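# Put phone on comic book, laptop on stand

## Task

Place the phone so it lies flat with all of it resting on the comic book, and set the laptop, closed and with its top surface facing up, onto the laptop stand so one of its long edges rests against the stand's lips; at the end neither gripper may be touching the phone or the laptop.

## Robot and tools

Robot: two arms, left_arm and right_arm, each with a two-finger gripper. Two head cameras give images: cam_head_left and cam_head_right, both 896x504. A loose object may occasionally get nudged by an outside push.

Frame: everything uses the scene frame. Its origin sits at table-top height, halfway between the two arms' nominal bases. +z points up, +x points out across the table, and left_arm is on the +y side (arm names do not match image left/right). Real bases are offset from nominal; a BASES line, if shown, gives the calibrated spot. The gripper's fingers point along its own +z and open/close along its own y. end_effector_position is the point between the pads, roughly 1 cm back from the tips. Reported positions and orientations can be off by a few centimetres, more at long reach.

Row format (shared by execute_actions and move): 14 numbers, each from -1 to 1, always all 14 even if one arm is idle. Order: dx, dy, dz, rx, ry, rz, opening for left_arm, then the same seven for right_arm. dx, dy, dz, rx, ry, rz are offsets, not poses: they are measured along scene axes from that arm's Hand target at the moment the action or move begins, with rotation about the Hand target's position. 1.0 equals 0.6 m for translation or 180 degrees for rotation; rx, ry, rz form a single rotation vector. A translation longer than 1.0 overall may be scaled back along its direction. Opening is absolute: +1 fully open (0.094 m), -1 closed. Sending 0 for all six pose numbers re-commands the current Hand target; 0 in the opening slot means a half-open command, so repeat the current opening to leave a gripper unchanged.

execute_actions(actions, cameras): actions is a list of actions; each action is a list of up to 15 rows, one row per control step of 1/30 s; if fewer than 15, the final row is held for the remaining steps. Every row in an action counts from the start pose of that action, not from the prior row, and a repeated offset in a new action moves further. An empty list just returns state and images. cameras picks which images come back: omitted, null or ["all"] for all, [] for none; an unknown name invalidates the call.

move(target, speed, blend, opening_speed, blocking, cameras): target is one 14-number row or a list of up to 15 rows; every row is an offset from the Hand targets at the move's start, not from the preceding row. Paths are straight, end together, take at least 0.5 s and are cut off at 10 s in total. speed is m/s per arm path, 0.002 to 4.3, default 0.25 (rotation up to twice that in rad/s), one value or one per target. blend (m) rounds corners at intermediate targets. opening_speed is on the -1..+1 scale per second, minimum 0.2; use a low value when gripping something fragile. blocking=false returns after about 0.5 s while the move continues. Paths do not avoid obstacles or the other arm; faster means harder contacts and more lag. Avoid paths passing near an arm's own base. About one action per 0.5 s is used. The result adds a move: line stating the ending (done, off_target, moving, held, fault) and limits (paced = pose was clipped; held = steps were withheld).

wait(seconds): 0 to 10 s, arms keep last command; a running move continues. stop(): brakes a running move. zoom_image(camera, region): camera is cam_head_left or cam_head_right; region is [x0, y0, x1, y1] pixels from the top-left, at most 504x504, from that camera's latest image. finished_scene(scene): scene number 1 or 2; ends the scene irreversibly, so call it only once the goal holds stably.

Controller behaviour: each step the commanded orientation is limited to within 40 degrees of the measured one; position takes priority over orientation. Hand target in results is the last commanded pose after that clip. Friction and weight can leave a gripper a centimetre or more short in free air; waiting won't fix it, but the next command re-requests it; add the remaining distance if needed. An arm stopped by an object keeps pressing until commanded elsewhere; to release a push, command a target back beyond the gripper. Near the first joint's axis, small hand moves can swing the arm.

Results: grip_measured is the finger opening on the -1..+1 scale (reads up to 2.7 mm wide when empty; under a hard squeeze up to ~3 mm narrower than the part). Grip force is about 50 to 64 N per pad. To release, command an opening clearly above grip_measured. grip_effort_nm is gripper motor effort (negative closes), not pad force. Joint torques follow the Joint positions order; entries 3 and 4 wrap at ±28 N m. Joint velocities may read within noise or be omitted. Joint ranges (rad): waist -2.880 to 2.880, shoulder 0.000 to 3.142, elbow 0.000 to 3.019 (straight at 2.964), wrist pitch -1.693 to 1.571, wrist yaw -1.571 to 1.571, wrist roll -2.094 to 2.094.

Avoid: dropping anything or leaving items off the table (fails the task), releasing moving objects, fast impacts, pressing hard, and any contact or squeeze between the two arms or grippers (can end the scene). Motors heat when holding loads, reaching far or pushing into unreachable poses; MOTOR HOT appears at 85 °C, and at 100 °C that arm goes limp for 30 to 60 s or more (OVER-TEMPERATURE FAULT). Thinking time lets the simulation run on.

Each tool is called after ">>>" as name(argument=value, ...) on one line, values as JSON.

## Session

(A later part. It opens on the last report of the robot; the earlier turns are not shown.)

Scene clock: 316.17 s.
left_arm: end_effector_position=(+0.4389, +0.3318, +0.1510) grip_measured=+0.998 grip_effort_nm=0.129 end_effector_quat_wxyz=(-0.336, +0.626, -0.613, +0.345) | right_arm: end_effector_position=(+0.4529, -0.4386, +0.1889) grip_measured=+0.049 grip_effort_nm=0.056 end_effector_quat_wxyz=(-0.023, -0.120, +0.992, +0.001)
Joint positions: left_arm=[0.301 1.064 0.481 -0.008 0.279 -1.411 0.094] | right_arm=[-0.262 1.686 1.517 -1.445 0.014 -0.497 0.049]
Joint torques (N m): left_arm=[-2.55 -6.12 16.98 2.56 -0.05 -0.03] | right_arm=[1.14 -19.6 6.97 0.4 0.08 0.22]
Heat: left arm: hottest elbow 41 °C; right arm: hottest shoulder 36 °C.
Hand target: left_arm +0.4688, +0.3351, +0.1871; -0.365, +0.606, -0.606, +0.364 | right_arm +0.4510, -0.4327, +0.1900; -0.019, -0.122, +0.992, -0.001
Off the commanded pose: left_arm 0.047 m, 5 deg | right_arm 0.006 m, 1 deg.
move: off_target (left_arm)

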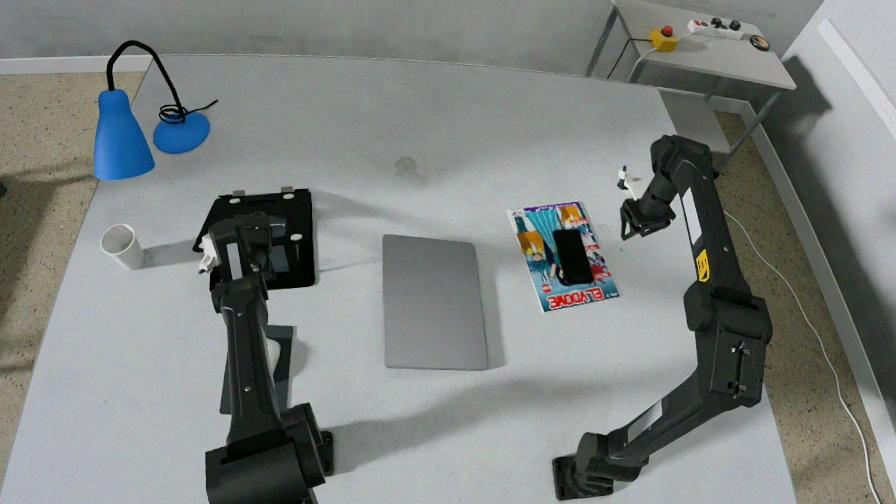

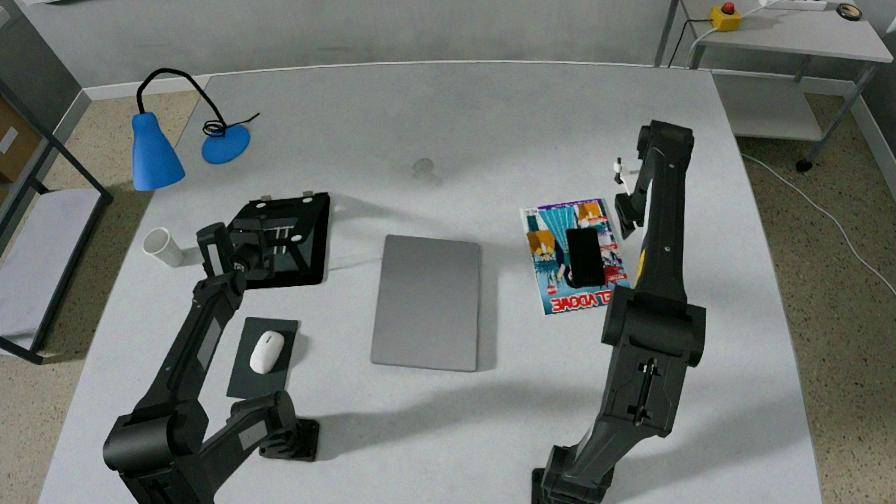

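>>> move(target=[[0,0,0.0,0,0.0,0,-0.5,0,0,0,0,0,0,0.05]], opening_speed=0.6, cameras=[])

>>> move(target=[[0,0,0.0,0,0.0,0,-1,0,0,0,0,0,0,0.05]], opening_speed=0.25)

>>> zoom_image(camera="cam_head_left", region=[170, 180, 320, 330])

>>> zoom_image(camera="cam_head_right", region=[190, 180, 340, 330])

Scene clock: 322.13 s.
left_arm: end_effector_position=(+0.4392, +0.3321, +0.1470) grip_measured=-0.497 grip_effort_nm=-0.115 end_effector_quat_wxyz=(-0.332, +0.630, -0.613, +0.343) | right_arm: end_effector_position=(+0.4529, -0.4386, +0.1889) grip_measured=+0.049 grip_effort_nm=0.061 end_effector_quat_wxyz=(-0.023, -0.120, +0.992, +0.001)
Joint positions: left_arm=[0.301 1.075 0.481 -0.008 0.277 -1.416 0.024] | right_arm=[-0.262 1.686 1.517 -1.445 0.014 -0.497 0.049]
Joint torques (N m): left_arm=[-2.02 -7.18 16.75 2.43 -0.02 0.13] | right_arm=[1.2 -19.66 6.97 0.42 0.08 0.22]
Heat: left arm: hottest elbow 41 °C; right arm: hottest shoulder 36 °C.
Hand target: left_arm +0.4689, +0.3350, +0.1871; -0.365, +0.606, -0.606, +0.364 | right_arm +0.4510, -0.4327, +0.1900; -0.019, -0.122, +0.992, -0.001
Off the commanded pose: left_arm 0.050 m, 5 deg | right_arm 0.006 m, 1 deg.
move: off_target (left_arm)

Scene clock: 324.33 s.
left_arm: end_effector_position=(+0.4398, +0.3324, +0.1471) grip_measured=-0.925 grip_effort_nm=-0.994 end_effector_quat_wxyz=(-0.329, +0.637, -0.604, +0.348) | right_arm: end_effector_position=(+0.4529, -0.4386, +0.1889) grip_measured=+0.049 grip_effort_nm=0.051 end_effector_quat_wxyz=(-0.023, -0.120, +0.992, +0.001)
Joint positions: left_arm=[0.301 1.076 0.481 -0.003 0.277 -1.442 0.004] | right_arm=[-0.262 1.686 1.517 -1.445 0.014 -0.497 0.049]
Joint torques (N m): left_arm=[-2.55 -7 16.68 2.06 -0.02 0.29] | right_arm=[1.26 -19.55 6.98 0.39 0.09 0.22]
Heat: left arm: hottest elbow 41 °C; right arm: hottest shoulder 36 °C.
Hand target: left_arm +0.4689, +0.3351, +0.1872; -0.365, +0.606, -0.606, +0.364 | right_arm +0.4510, -0.4327, +0.1900; -0.019, -0.122, +0.992, -0.001
Off the commanded pose: left_arm 0.050 m, 6 deg | right_arm 0.006 m, 1 deg.
move: off_target (left_arm)

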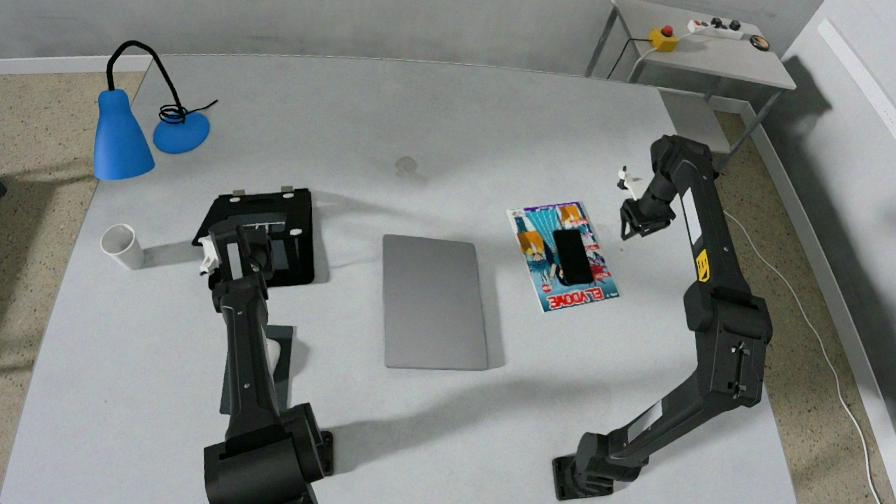

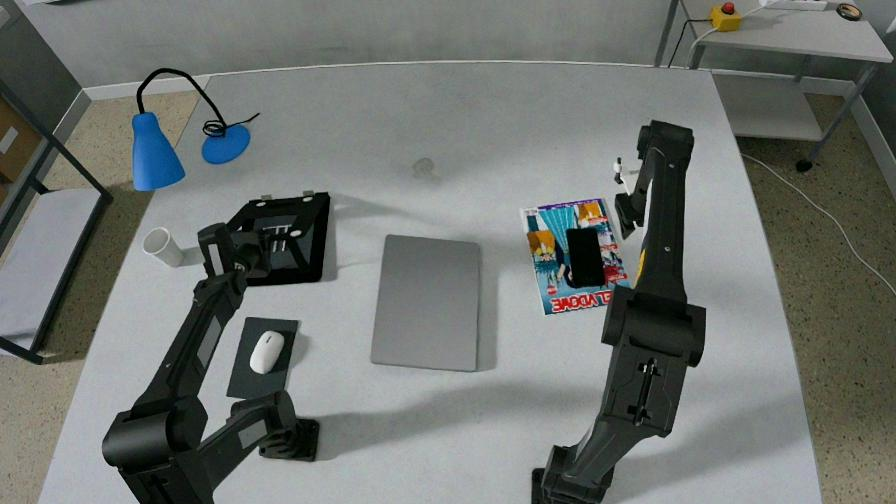

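Scaled by 3.360.

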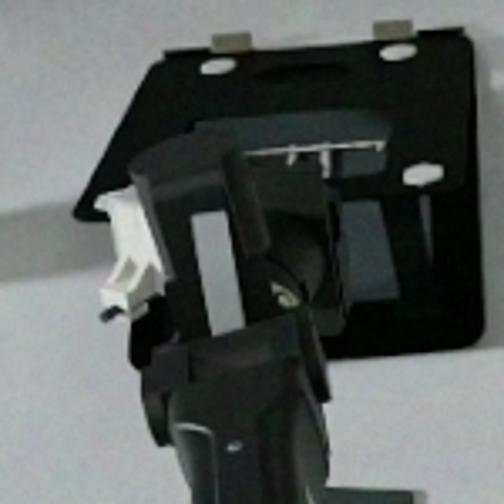

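Scaled by 3.360.

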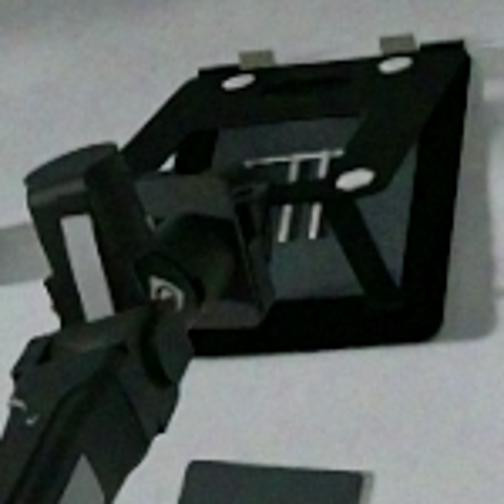

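>>> move(target=[[0,-0.2,0.0,0,0.0,0,-1,0,0,0,0,0,0,0.05]], speed=0.08)

>>> zoom_image(camera="cam_head_right", region=[190, 160, 410, 340])

Scene clock: 331.13 s.
left_arm: end_effector_position=(+0.4513, +0.2280, +0.1532) grip_measured=-0.927 grip_effort_nm=-1.009 end_effector_quat_wxyz=(-0.340, +0.639, -0.602, +0.337) | right_arm: end_effector_position=(+0.4529, -0.4386, +0.1889) grip_measured=+0.049 grip_effort_nm=0.061 end_effector_quat_wxyz=(-0.023, -0.120, +0.992, +0.001)
Joint positions: left_arm=[-0.098 1.053 0.481 -0.002 -0.088 -1.652 0.003] | right_arm=[-0.262 1.686 1.517 -1.445 0.014 -0.497 0.049]
Joint torques (N m): left_arm=[-2.55 -7.77 14.32 2.48 -0.11 0.45] | right_arm=[1.26 -19.6 6.95 0.4 0.08 0.21]
Heat: left arm: hottest elbow 41 °C; right arm: hottest shoulder 36 °C.
Hand target: left_arm +0.4689, +0.2152, +0.1871; -0.365, +0.606, -0.606, +0.364 | right_arm +0.4510, -0.4327, +0.1900; -0.019, -0.122, +0.992, -0.001
Off the commanded pose: left_arm 0.040 m, 6 deg | right_arm 0.006 m, 1 deg.
move: off_target (left_arm)

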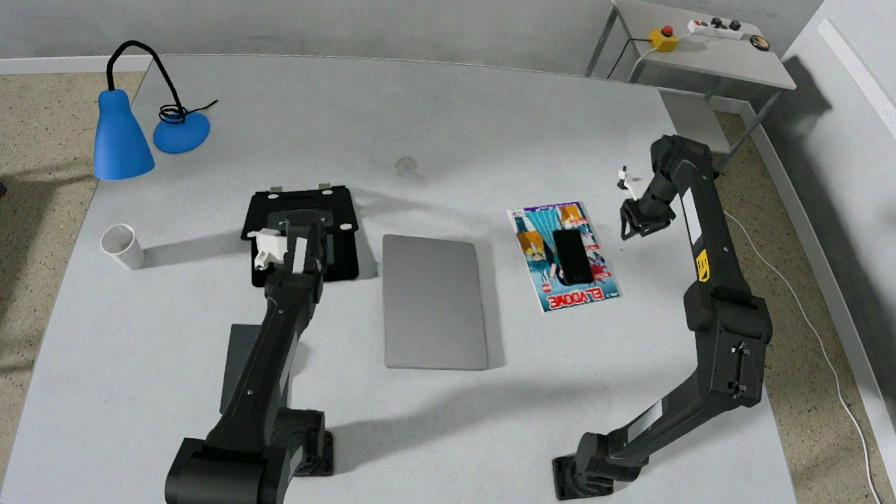

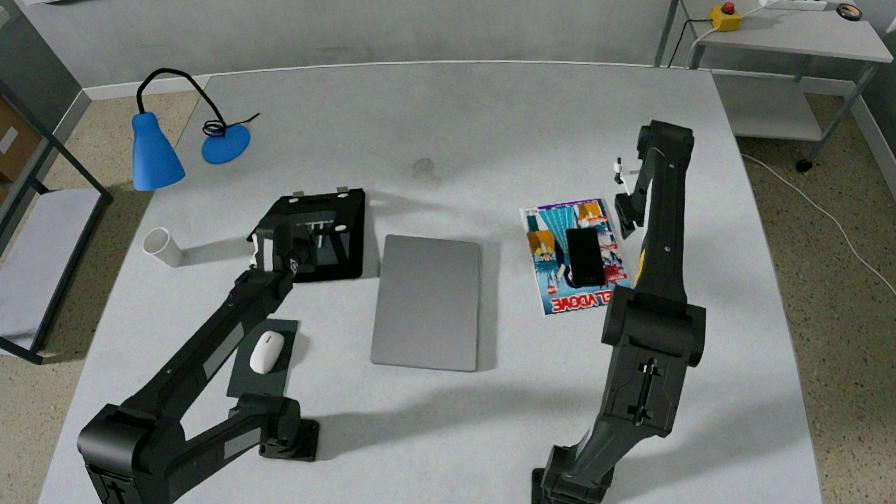

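Scaled by 2.291.

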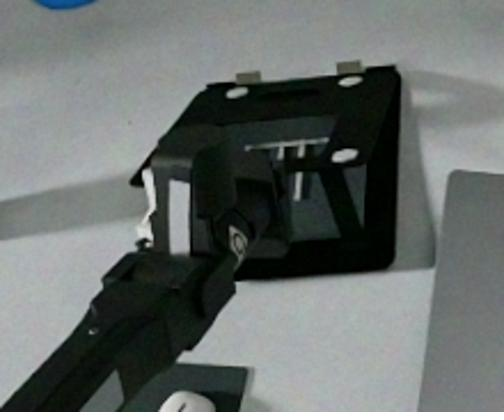

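>>> move(target=[[0,0,-0.06,0,0.0,0,-1,0,0,0,0,0,0,0.05]], speed=0.05)

>>> zoom_image(camera="cam_head_right", region=[190, 160, 410, 340])

Scene clock: 334.77 s.
left_arm: end_effector_position=(+0.4635, +0.2239, +0.1440) grip_measured=-0.928 grip_effort_nm=-1.013 end_effector_quat_wxyz=(-0.352, +0.629, -0.595, +0.356) | right_arm: end_effector_position=(+0.4529, -0.4386, +0.1889) grip_measured=+0.049 grip_effort_nm=0.056 end_effector_quat_wxyz=(-0.023, -0.120, +0.992, +0.001)
Joint positions: left_arm=[-0.105 1.123 0.462 0.136 -0.086 -1.653 0.003] | right_arm=[-0.262 1.686 1.517 -1.445 0.014 -0.497 0.049]
Joint torques (N m): left_arm=[-3.14 -7.06 10.04 2.95 -0.07 0.44] | right_arm=[1.2 -19.66 6.97 0.4 0.08 0.22]
Heat: left arm: hottest elbow 40 °C; right arm: hottest shoulder 36 °C.
Hand target: left_arm +0.4690, +0.2151, +0.1513; -0.365, +0.606, -0.606, +0.364 | right_arm +0.4510, -0.4327, +0.1900; -0.019, -0.122, +0.992, -0.001
Off the commanded pose: left_arm 0.012 m, 3 deg | right_arm 0.006 m, 1 deg.
move: off_target (left_arm)

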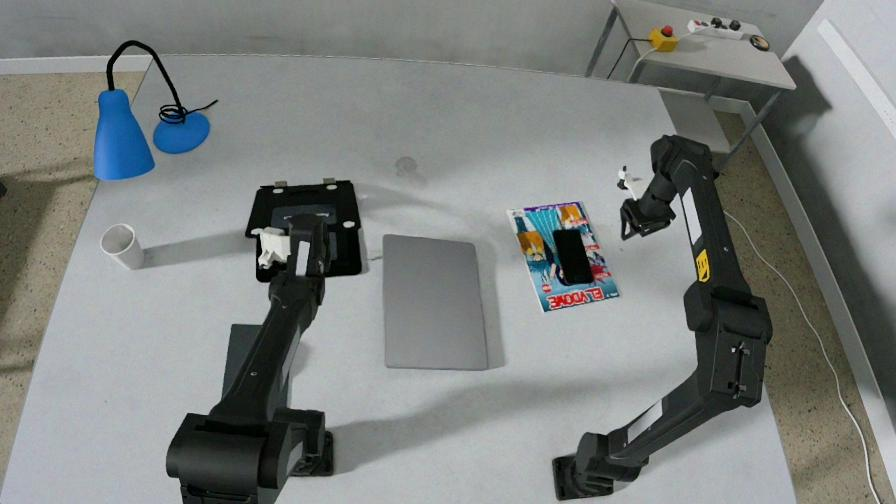

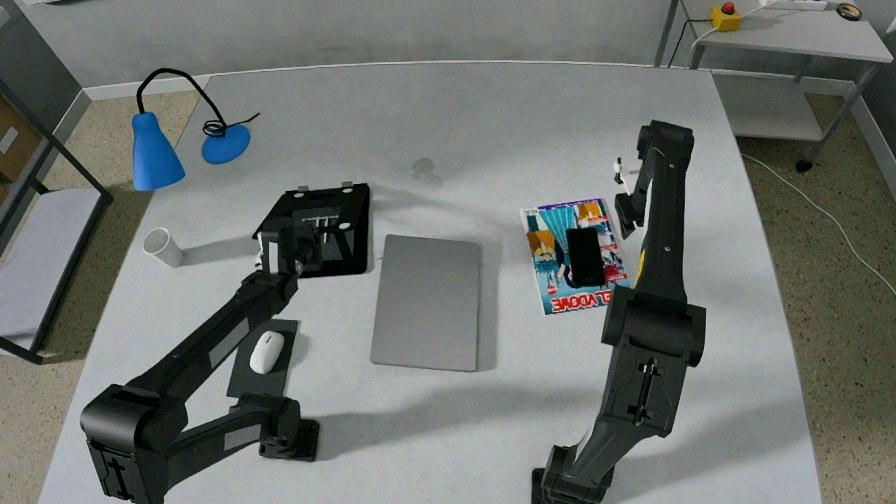

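Scaled by 2.291.

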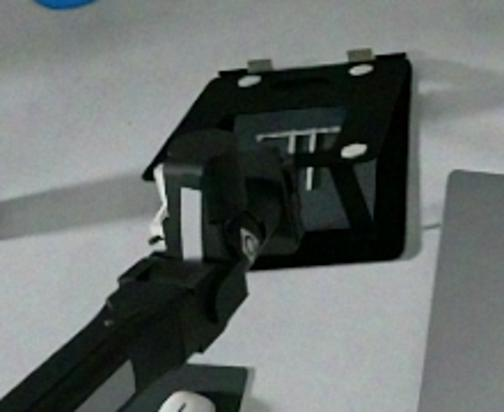

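>>> move(target=[[0,0,0,0,0.0,0,0.0,0,0,0,0,0,0,0.05]], opening_speed=0.5, cameras=[])

>>> move(target=[[-0.18,0.03,0.0,0,0.0,0,0.0,0,0,0,0,0,0,0.05]], speed=0.1)

>>> zoom_image(camera="cam_head_right", region=[210, 160, 390, 300])

>>> zoom_image(camera="cam_head_left", region=[210, 160, 390, 300])

Scene clock: 341.40 s.
left_arm: end_effector_position=(+0.4644, +0.2221, +0.1428) grip_measured=-0.003 grip_effort_nm=0.129 end_effector_quat_wxyz=(-0.358, +0.618, -0.605, +0.353) | right_arm: end_effector_position=(+0.4529, -0.4386, +0.1889) grip_measured=+0.049 grip_effort_nm=0.061 end_effector_quat_wxyz=(-0.023, -0.120, +0.992, +0.001)
Joint positions: left_arm=[-0.109 1.13 0.46 0.15 -0.086 -1.623 0.047] | right_arm=[-0.262 1.686 1.517 -1.445 0.014 -0.497 0.049]
Joint torques (N m): left_arm=[-2.96 -6.77 10.41 2.45 -0.1 0.15] | right_arm=[1.26 -19.6 6.94 0.39 0.08 0.22]
Heat: left arm: hottest elbow 40 °C; right arm: hottest shoulder 36 °C.
Hand target: left_arm +0.4689, +0.2151, +0.1511; -0.365, +0.606, -0.606, +0.364 | right_arm +0.4510, -0.4327, +0.1900; -0.019, -0.122, +0.992, -0.001
Off the commanded pose: left_arm 0.012 m, 2 deg | right_arm 0.006 m, 1 deg.
move: off_target (left_arm)

Scene clock: 343.27 s.
left_arm: end_effector_position=(+0.3647, +0.2282, +0.1554) grip_measured=-0.002 grip_effort_nm=0.129 end_effector_quat_wxyz=(-0.364, +0.603, -0.606, +0.370) | right_arm: end_effector_position=(+0.4529, -0.4386, +0.1889) grip_measured=+0.049 grip_effort_nm=0.056 end_effector_quat_wxyz=(-0.023, -0.120, +0.992, +0.001)
Joint positions: left_arm=[-0.097 0.658 0.264 -0.086 -0.051 -1.604 0.047] | right_arm=[-0.262 1.686 1.517 -1.445 0.014 -0.497 0.049]
Joint torques (N m): left_arm=[-0.79 -3.14 10.51 1.51 0.06 0.15] | right_arm=[1.2 -19.72 6.94 0.39 0.08 0.21]
Heat: left arm: hottest elbow 39 °C; right arm: hottest shoulder 36 °C.
Hand target: left_arm +0.3609, +0.2331, +0.1512; -0.365, +0.606, -0.606, +0.364 | right_arm +0.4510, -0.4327, +0.1900; -0.019, -0.122, +0.992, -0.001
Off the commanded pose: left_arm 0.008 m, 1 deg | right_arm 0.006 m, 1 deg.
move: done

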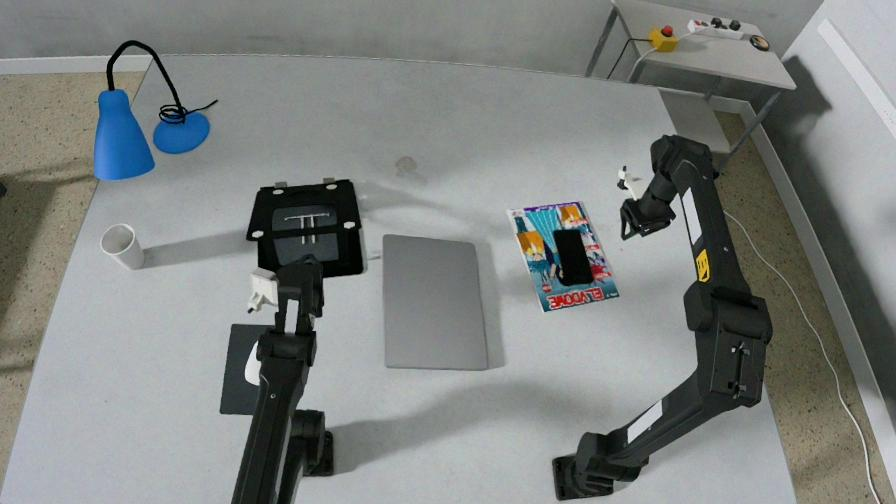

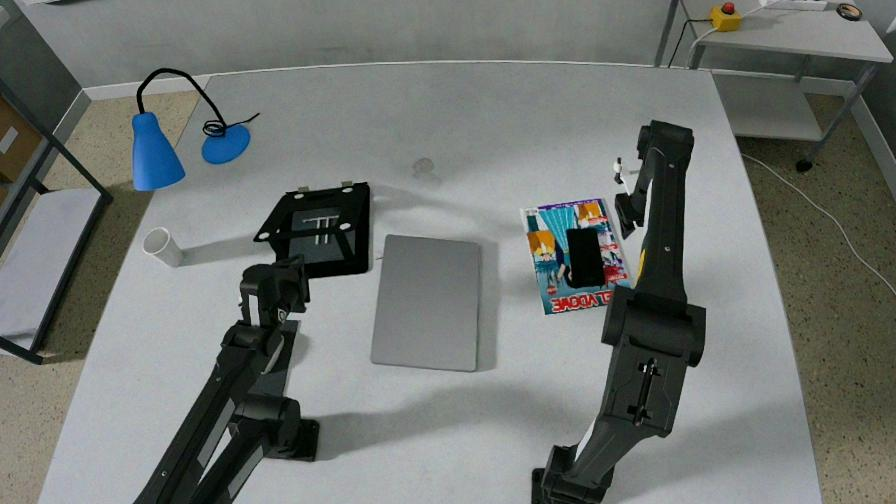

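Scaled by 2.800.

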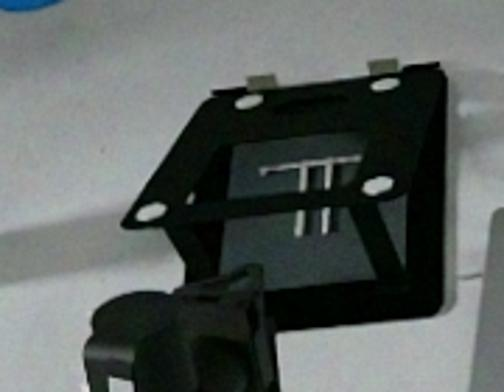

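Scaled by 2.800.

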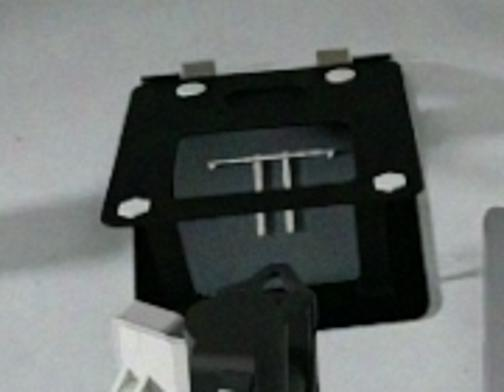

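>>> move(target=[[0,0,0,0,0.0,0,0.0,0.24,0.3,0.03,0,0,-0.04,0.6],[0,0,0,0,0.0,0,0.0,0.235,0.66,0,0,0,-0.08,0.6]], speed=0.2, blend=0.05)

>>> zoom_image(camera="cam_head_right", region=[350, 160, 530, 300])

>>> zoom_image(camera="cam_head_left", region=[350, 160, 530, 300])

Scene clock: 371.30 s.
left_arm: end_effector_position=(+0.3647, +0.2284, +0.1554) grip_measured=-0.002 grip_effort_nm=0.129 end_effector_quat_wxyz=(-0.364, +0.603, -0.606, +0.370) | right_arm: end_effector_position=(+0.5789, -0.0408, +0.1869) grip_measured=+0.599 grip_effort_nm=0.061 end_effector_quat_wxyz=(-0.017, -0.002, +1.000, +0.002)
Joint positions: left_arm=[-0.097 0.658 0.264 -0.086 -0.051 -1.603 0.047] | right_arm=[0.407 2.168 2.239 -1.672 -0.017 0.408 0.075]
Joint torques (N m): left_arm=[-0.56 -3.37 10.45 1.35 0.09 0.13] | right_arm=[0.21 -23.53 12.74 -0.25 0.05 0.22]
Heat: left arm: hottest elbow 38 °C; right arm: hottest shoulder 36 °C.
Hand target: left_arm +0.3609, +0.2332, +0.1512; -0.365, +0.606, -0.606, +0.364 | right_arm +0.5919, -0.0368, +0.1899; -0.019, +0.003, +1.000, +0.001
Off the commanded pose: left_arm 0.007 m, 1 deg | right_arm 0.014 m, 1 deg.
joint sent to its limit (right arm) — joint 4 (wrist pitch), lower limit. The joint targets still meet the commanded pose.
move: off_target (right_arm)

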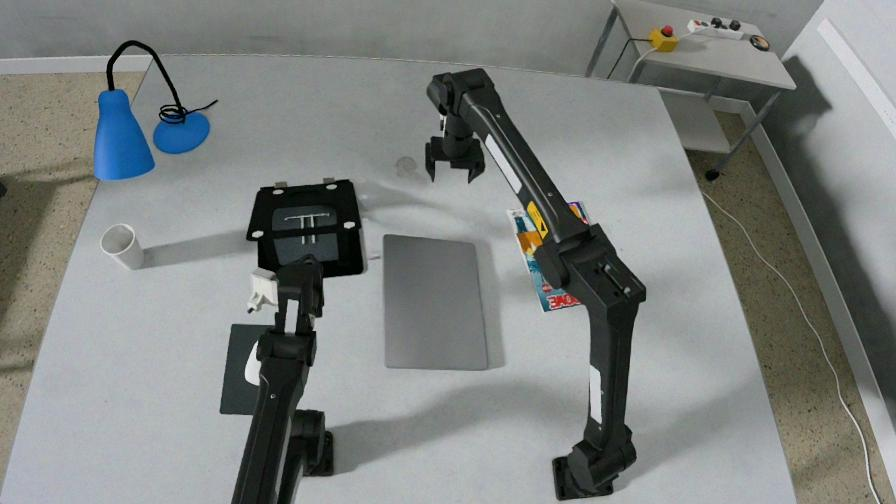

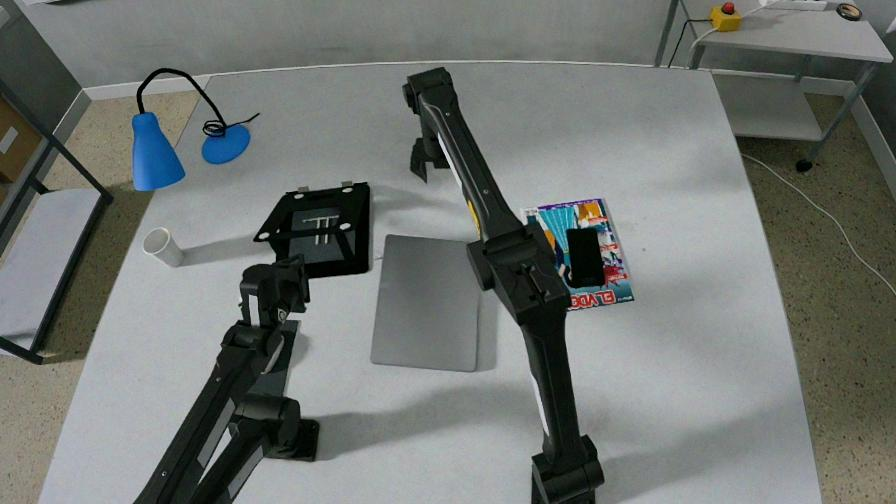

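Scaled by 2.800.

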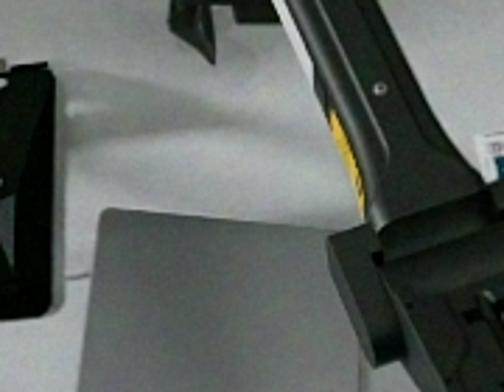

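Scaled by 2.800.

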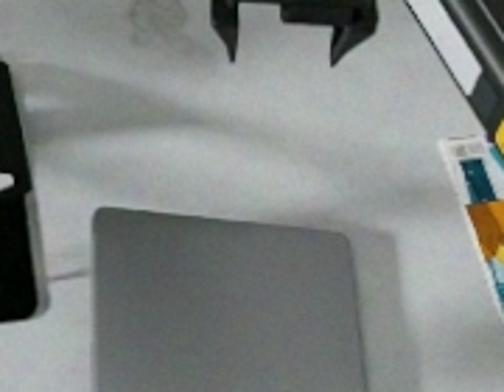

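>>> move(target=[[0,0,0,0,0.0,0,0.0,0.04,0.07,-0.04,0,0,0,0.6],[0,0,0,0,0.0,0,0.0,0.04,0.07,-0.2,0,0,0,0.6]], speed=0.15)

>>> zoom_image(camera="cam_head_right", region=[350, 160, 530, 300])

>>> zoom_image(camera="cam_head_left", region=[350, 160, 530, 300])

Scene clock: 377.37 s.
left_arm: end_effector_position=(+0.3647, +0.2284, +0.1554) grip_measured=-0.002 grip_effort_nm=0.129 end_effector_quat_wxyz=(-0.364, +0.603, -0.606, +0.370) | right_arm: end_effector_position=(+0.6180, +0.0017, +0.0925) grip_measured=+0.599 grip_effort_nm=0.066 end_effector_quat_wxyz=(-0.008, +0.002, +1.000, +0.006)
Joint positions: left_arm=[-0.097 0.658 0.264 -0.086 -0.051 -1.603 0.047] | right_arm=[0.44 2.358 2.329 -1.55 -0.017 0.449 0.075]
Joint torques (N m): left_arm=[-0.21 -2.67 10.19 1.44 0.05 0.19] | right_arm=[0.79 -26.4 7.69 0.43 0.01 0.22]
Heat: left arm: hottest elbow 38 °C; right arm: hottest shoulder 36 °C.
Hand target: left_arm +0.3609, +0.2332, +0.1512; -0.365, +0.606, -0.606, +0.364 | right_arm +0.6161, +0.0051, +0.0700; -0.019, +0.003, +1.000, +0.001
Off the commanded pose: left_arm 0.007 m, 1 deg | right_arm 0.023 m, 1 deg.
move: off_target (right_arm)

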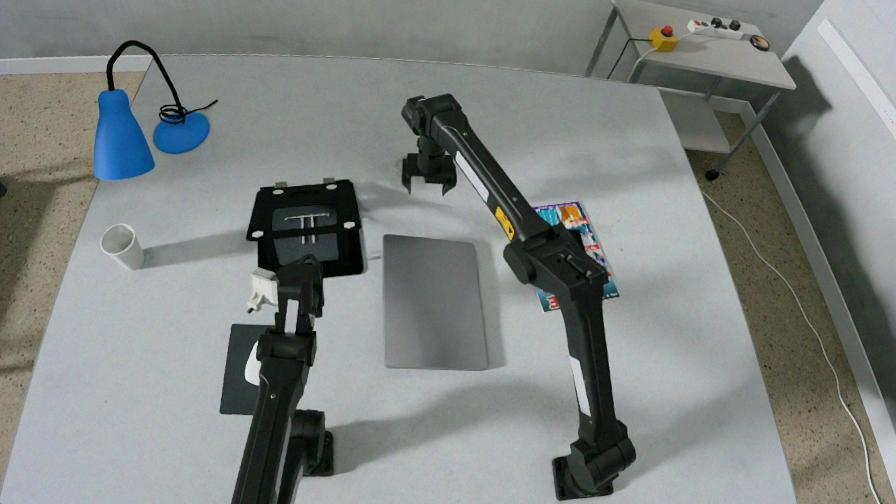

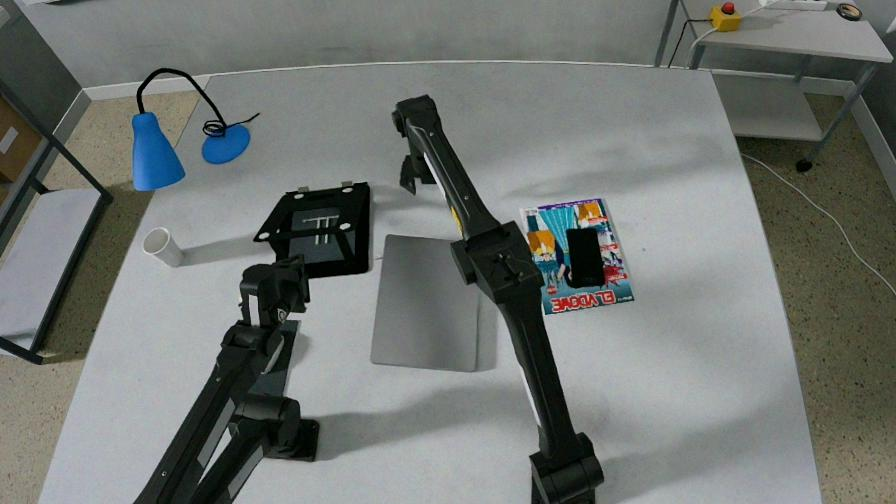

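Scaled by 2.800.

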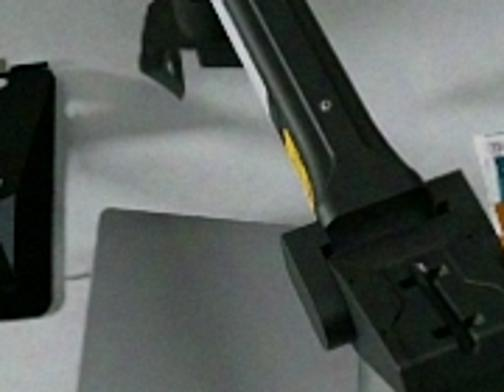

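Scaled by 2.800.

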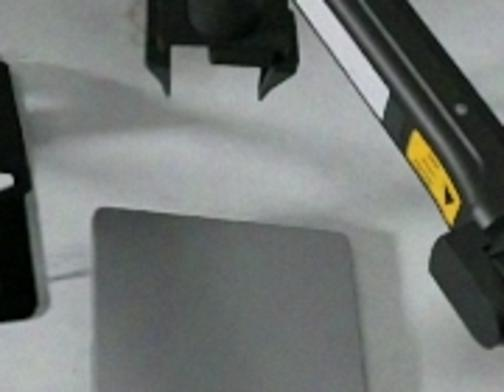

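>>> move(target=[[0,0,0,0,0.0,0,0.0,0.0,0.0,-0.085,0,0,0,0.6]], speed=0.1, cameras=["cam_head_left"])

>>> zoom_image(camera="cam_head_left", region=[350, 160, 530, 300])

Scene clock: 381.03 s.
left_arm: end_effector_position=(+0.3647, +0.2284, +0.1554) grip_measured=-0.002 grip_effort_nm=0.129 end_effector_quat_wxyz=(-0.364, +0.603, -0.606, +0.370) | right_arm: end_effector_position=(+0.6199, +0.0027, +0.0463) grip_measured=+0.599 grip_effort_nm=0.066 end_effector_quat_wxyz=(-0.004, +0.002, +1.000, +0.007)
Joint positions: left_arm=[-0.097 0.658 0.264 -0.086 -0.051 -1.603 0.047] | right_arm=[0.44 2.376 2.24 -1.437 -0.017 0.449 0.075]
Joint torques (N m): left_arm=[-0.38 -3.02 10.5 1.57 0.1 0.19] | right_arm=[0.73 -25.99 7.57 0.5 0.01 0.22]
Heat: left arm: hottest elbow 38 °C; right arm: hottest shoulder 37 °C.
Hand target: left_arm +0.3609, +0.2332, +0.1512; -0.365, +0.606, -0.606, +0.364 | right_arm +0.6160, +0.0051, +0.0188; -0.019, +0.003, +1.000, +0.001
Off the commanded pose: left_arm 0.007 m, 1 deg | right_arm 0.028 m, 2 deg.
move: off_target (right_arm)

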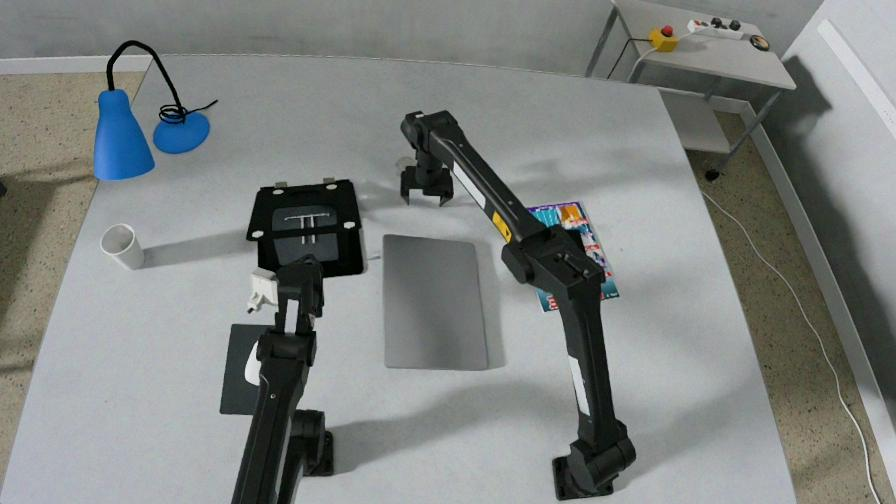

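Scaled by 2.800.

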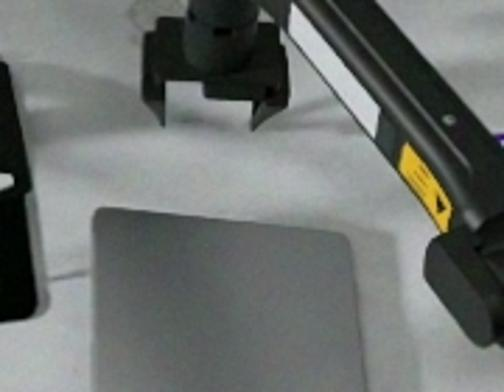

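>>> move(target=[[0,0,0,0,0.0,0,0.0,-0.03,0.0,-0.05,0,0,0,0.6]], speed=0.08, cameras=["cam_head_left"])

>>> zoom_image(camera="cam_head_left", region=[350, 160, 530, 300])

Scene clock: 384.47 s.
left_arm: end_effector_position=(+0.3647, +0.2284, +0.1554) grip_measured=-0.002 grip_effort_nm=0.129 end_effector_quat_wxyz=(-0.364, +0.603, -0.606, +0.370) | right_arm: end_effector_position=(+0.6124, +0.0004, +0.0169) grip_measured=+0.599 grip_effort_nm=0.066 end_effector_quat_wxyz=(+0.001, +0.007, +1.000, +0.011)
Joint positions: left_arm=[-0.097 0.658 0.264 -0.086 -0.051 -1.603 0.047] | right_arm=[0.441 2.356 2.125 -1.329 -0.019 0.461 0.075]
Joint torques (N m): left_arm=[0.44 -2.73 10.47 1.21 0.03 0.15] | right_arm=[1.32 -26.58 5.87 0.54 0.09 0.21]
Heat: left arm: hottest elbow 37 °C; right arm: hottest shoulder 38 °C.
Hand target: left_arm +0.3609, +0.2332, +0.1512; -0.365, +0.606, -0.606, +0.364 | right_arm +0.5979, +0.0054, -0.0110; -0.019, +0.003, +1.000, +0.001
Off the commanded pose: left_arm 0.007 m, 1 deg | right_arm 0.032 m, 3 deg.
move: off_target (right_arm)

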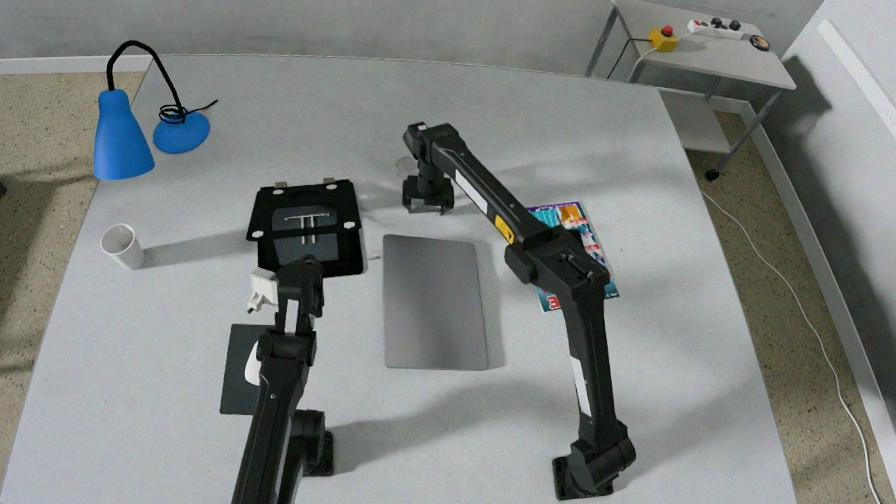

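Scaled by 2.800.

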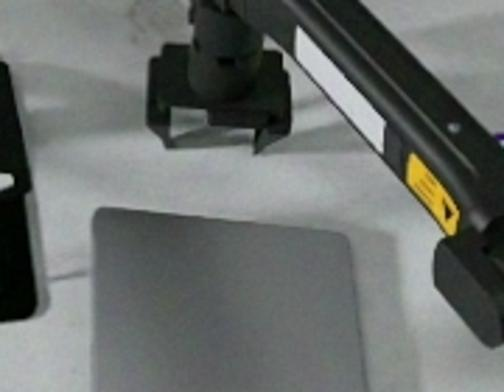

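>>> move(target=[[0,0,0,0,0.0,0,0.0,-0.14,0.0,0.02,0,0,0,0.6]], speed=0.08)

>>> zoom_image(camera="cam_head_left", region=[350, 180, 530, 320])

Scene clock: 390.83 s.
left_arm: end_effector_position=(+0.3647, +0.2284, +0.1554) grip_measured=-0.002 grip_effort_nm=0.129 end_effector_quat_wxyz=(-0.364, +0.603, -0.606, +0.370) | right_arm: end_effector_position=(+0.5342, +0.0005, +0.0155) grip_measured=+0.599 grip_effort_nm=0.061 end_effector_quat_wxyz=(+0.000, +0.012, +1.000, +0.010)
Joint positions: left_arm=[-0.097 0.658 0.264 -0.086 -0.051 -1.603 0.047] | right_arm=[0.494 2.156 1.761 -1.165 -0.018 0.524 0.075]
Joint torques (N m): left_arm=[-0.15 -3.08 10.32 1.28 0.02 0.14] | right_arm=[1.85 -24.88 5.23 0.06 -0.05 0.17]
Heat: left arm: hottest elbow 37 °C; right arm: hottest shoulder 39 °C.
Hand target: left_arm +0.3609, +0.2332, +0.1512; -0.365, +0.606, -0.606, +0.364 | right_arm +0.5139, +0.0053, +0.0008; -0.019, +0.003, +1.000, +0.001
Off the commanded pose: left_arm 0.007 m, 1 deg | right_arm 0.025 m, 3 deg.
move: off_target (right_arm)

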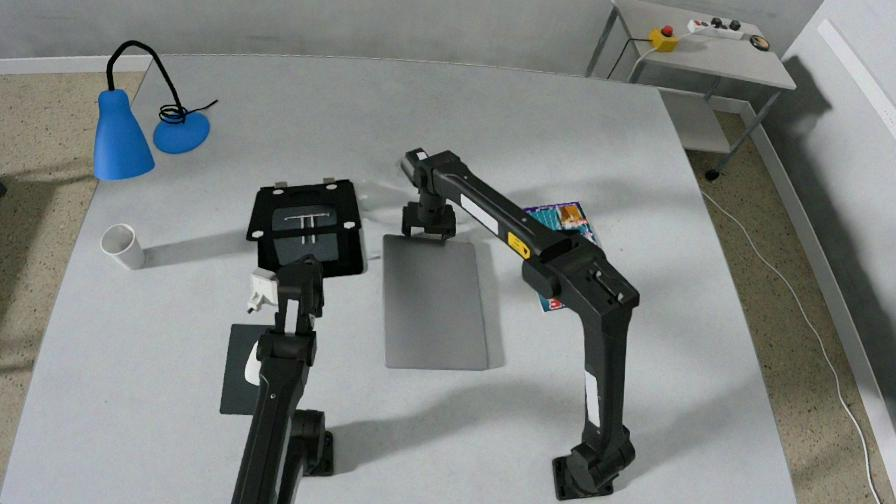

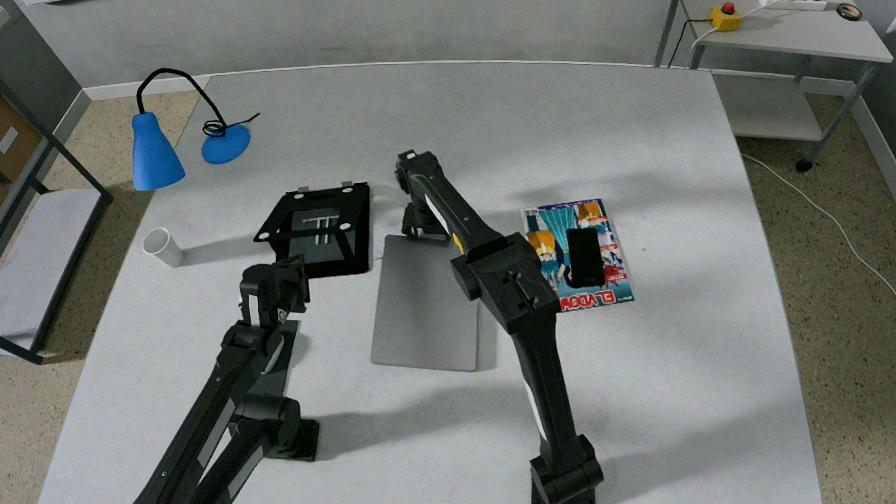

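Scaled by 2.800.

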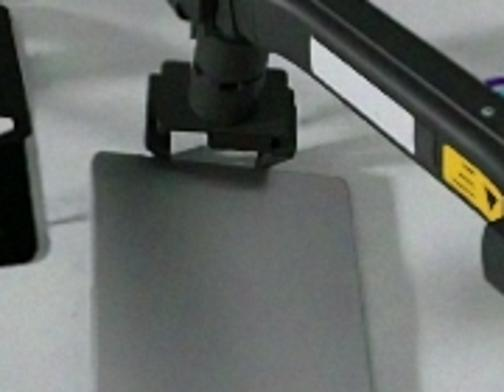

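>>> move(target=[[0,0,0,0,0.0,0,0.0,-0.24,0.0,0.0,0,0,0,0.6]], speed=0.08)

>>> zoom_image(camera="cam_head_left", region=[330, 200, 570, 460])

Scene clock: 395.53 s.
left_arm: end_effector_position=(+0.3647, +0.2284, +0.1554) grip_measured=-0.002 grip_effort_nm=0.125 end_effector_quat_wxyz=(-0.364, +0.603, -0.606, +0.370) | right_arm: end_effector_position=(+0.3985, +0.0013, +0.0130) grip_measured=+0.599 grip_effort_nm=0.061 end_effector_quat_wxyz=(+0.005, +0.008, +1.000, +0.010)
Joint positions: left_arm=[-0.097 0.658 0.264 -0.086 -0.051 -1.603 0.047] | right_arm=[0.621 1.889 1.306 -0.969 -0.01 0.642 0.075]
Joint torques (N m): left_arm=[-0.03 -3.19 10.29 1.32 0.1 0.2] | right_arm=[2.67 -19.9 4.21 -0.42 -0.38 0.37]
Heat: left arm: hottest elbow 37 °C; right arm: hottest shoulder 39 °C.
Hand target: left_arm +0.3609, +0.2332, +0.1512; -0.365, +0.606, -0.606, +0.364 | right_arm +0.3701, +0.0053, +0.0009; -0.019, +0.003, +1.000, +0.001
Off the commanded pose: left_arm 0.007 m, 1 deg | right_arm 0.031 m, 3 deg.
move: off_target (right_arm)

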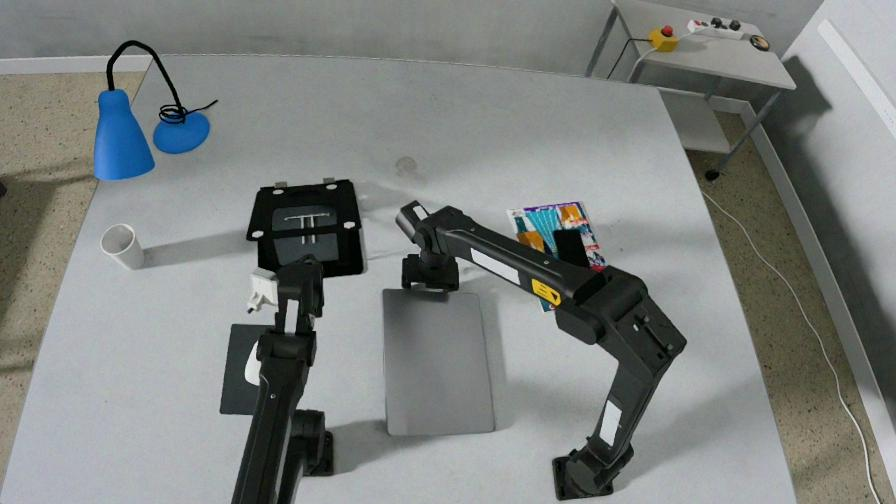

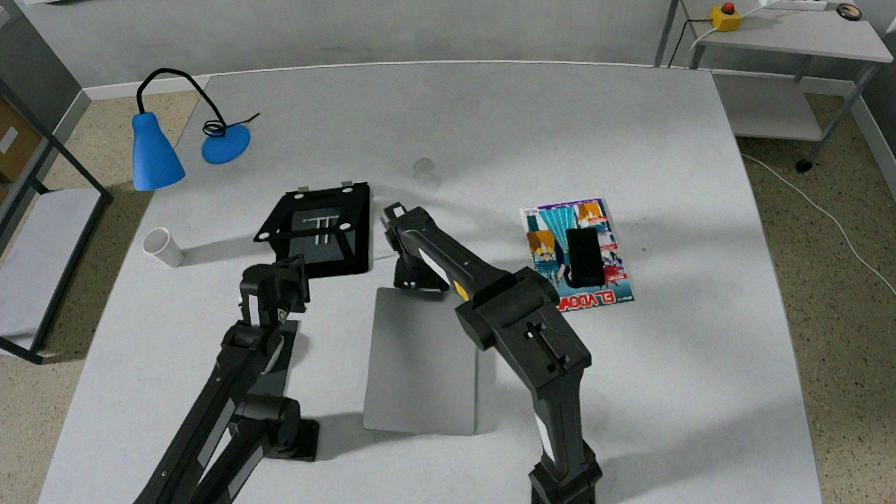

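Scaled by 1.938.

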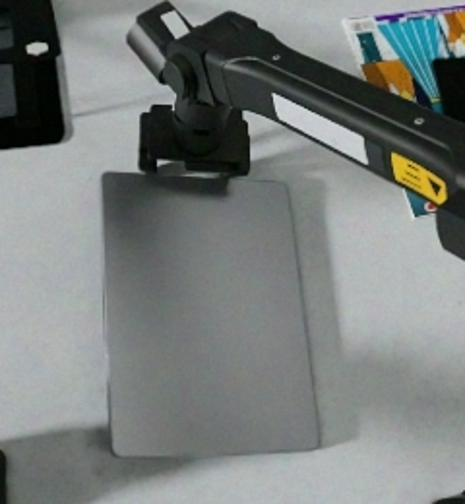

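>>> move(target=[[-0.1,0,0.2,0,0.0,0,-1,0.03,0,0.2,0,0,0,0.3],[-0.1,-0.1,0.2,0.2575,0.0,-0.4285,-1,0.04,-0.35,0.3,0,0,0,0.3],[-0.067,-0.1,0.1,0.515,0.0,-0.857,-1,0.05,-0.675,0.33,0,0,0,0.3]], speed=0.25, blend=0.03)

>>> zoom_image(camera="cam_head_left", region=[230, 180, 510, 460])

Scene clock: 413.43 s.
left_arm: end_effector_position=(+0.3015, +0.1810, +0.1876) grip_measured=-0.981 grip_effort_nm=-0.994 end_effector_quat_wxyz=(-0.020, +0.699, +0.715, -0.015) | right_arm: end_effector_position=(+0.3889, -0.3928, +0.1857) grip_measured=+0.301 grip_effort_nm=-0.081 end_effector_quat_wxyz=(-0.032, +0.002, +0.999, +0.004)
Joint positions: left_arm=[-0.248 1.108 0.933 -1.444 0.004 1.329 0.001] | right_arm=[-0.199 1.515 1.301 -1.421 0.005 -0.19 0.061]
Joint torques (N m): left_arm=[-2.67 -5.89 16.5 -0.16 -0.04 0.08] | right_arm=[-0.15 -14.68 11.12 -0.31 0.06 0.11]
Heat: left arm: hottest elbow 38 °C; right arm: hottest shoulder 39 °C.
Hand target: left_arm +0.3207, +0.1732, +0.2113; +0.001, +0.707, +0.707, -0.001 | right_arm +0.4000, -0.3998, +0.1989; -0.019, +0.003, +1.000, +0.001
Off the commanded pose: left_arm 0.031 m, 3 deg | right_arm 0.019 m, 2 deg.
move: off_target (left_arm, right_arm)

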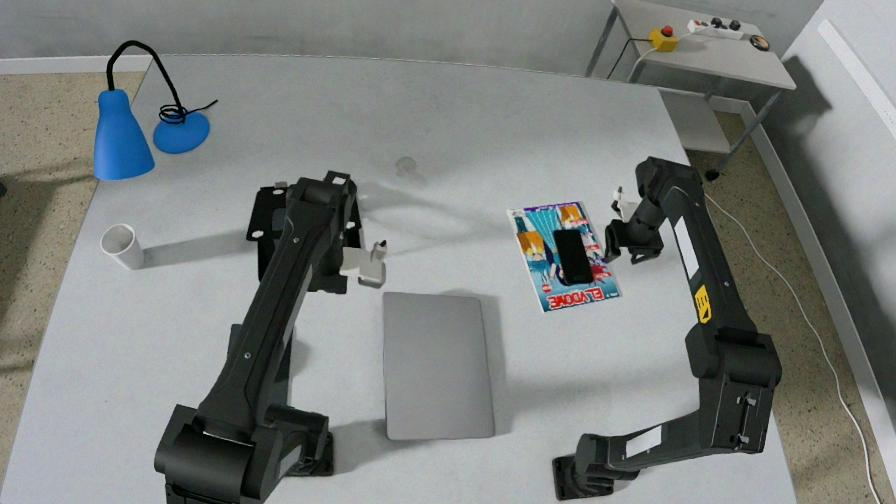

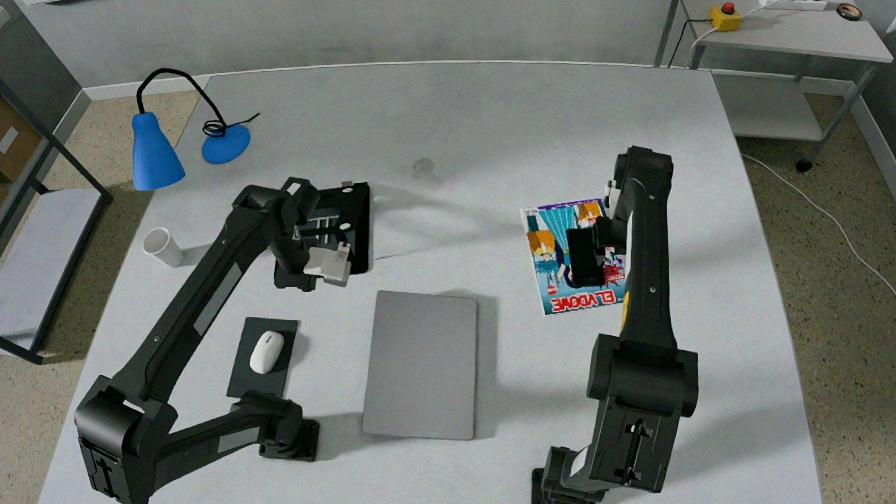

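Scaled by 1.800.

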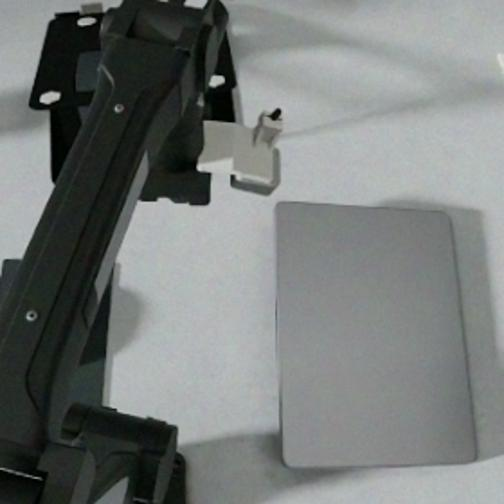

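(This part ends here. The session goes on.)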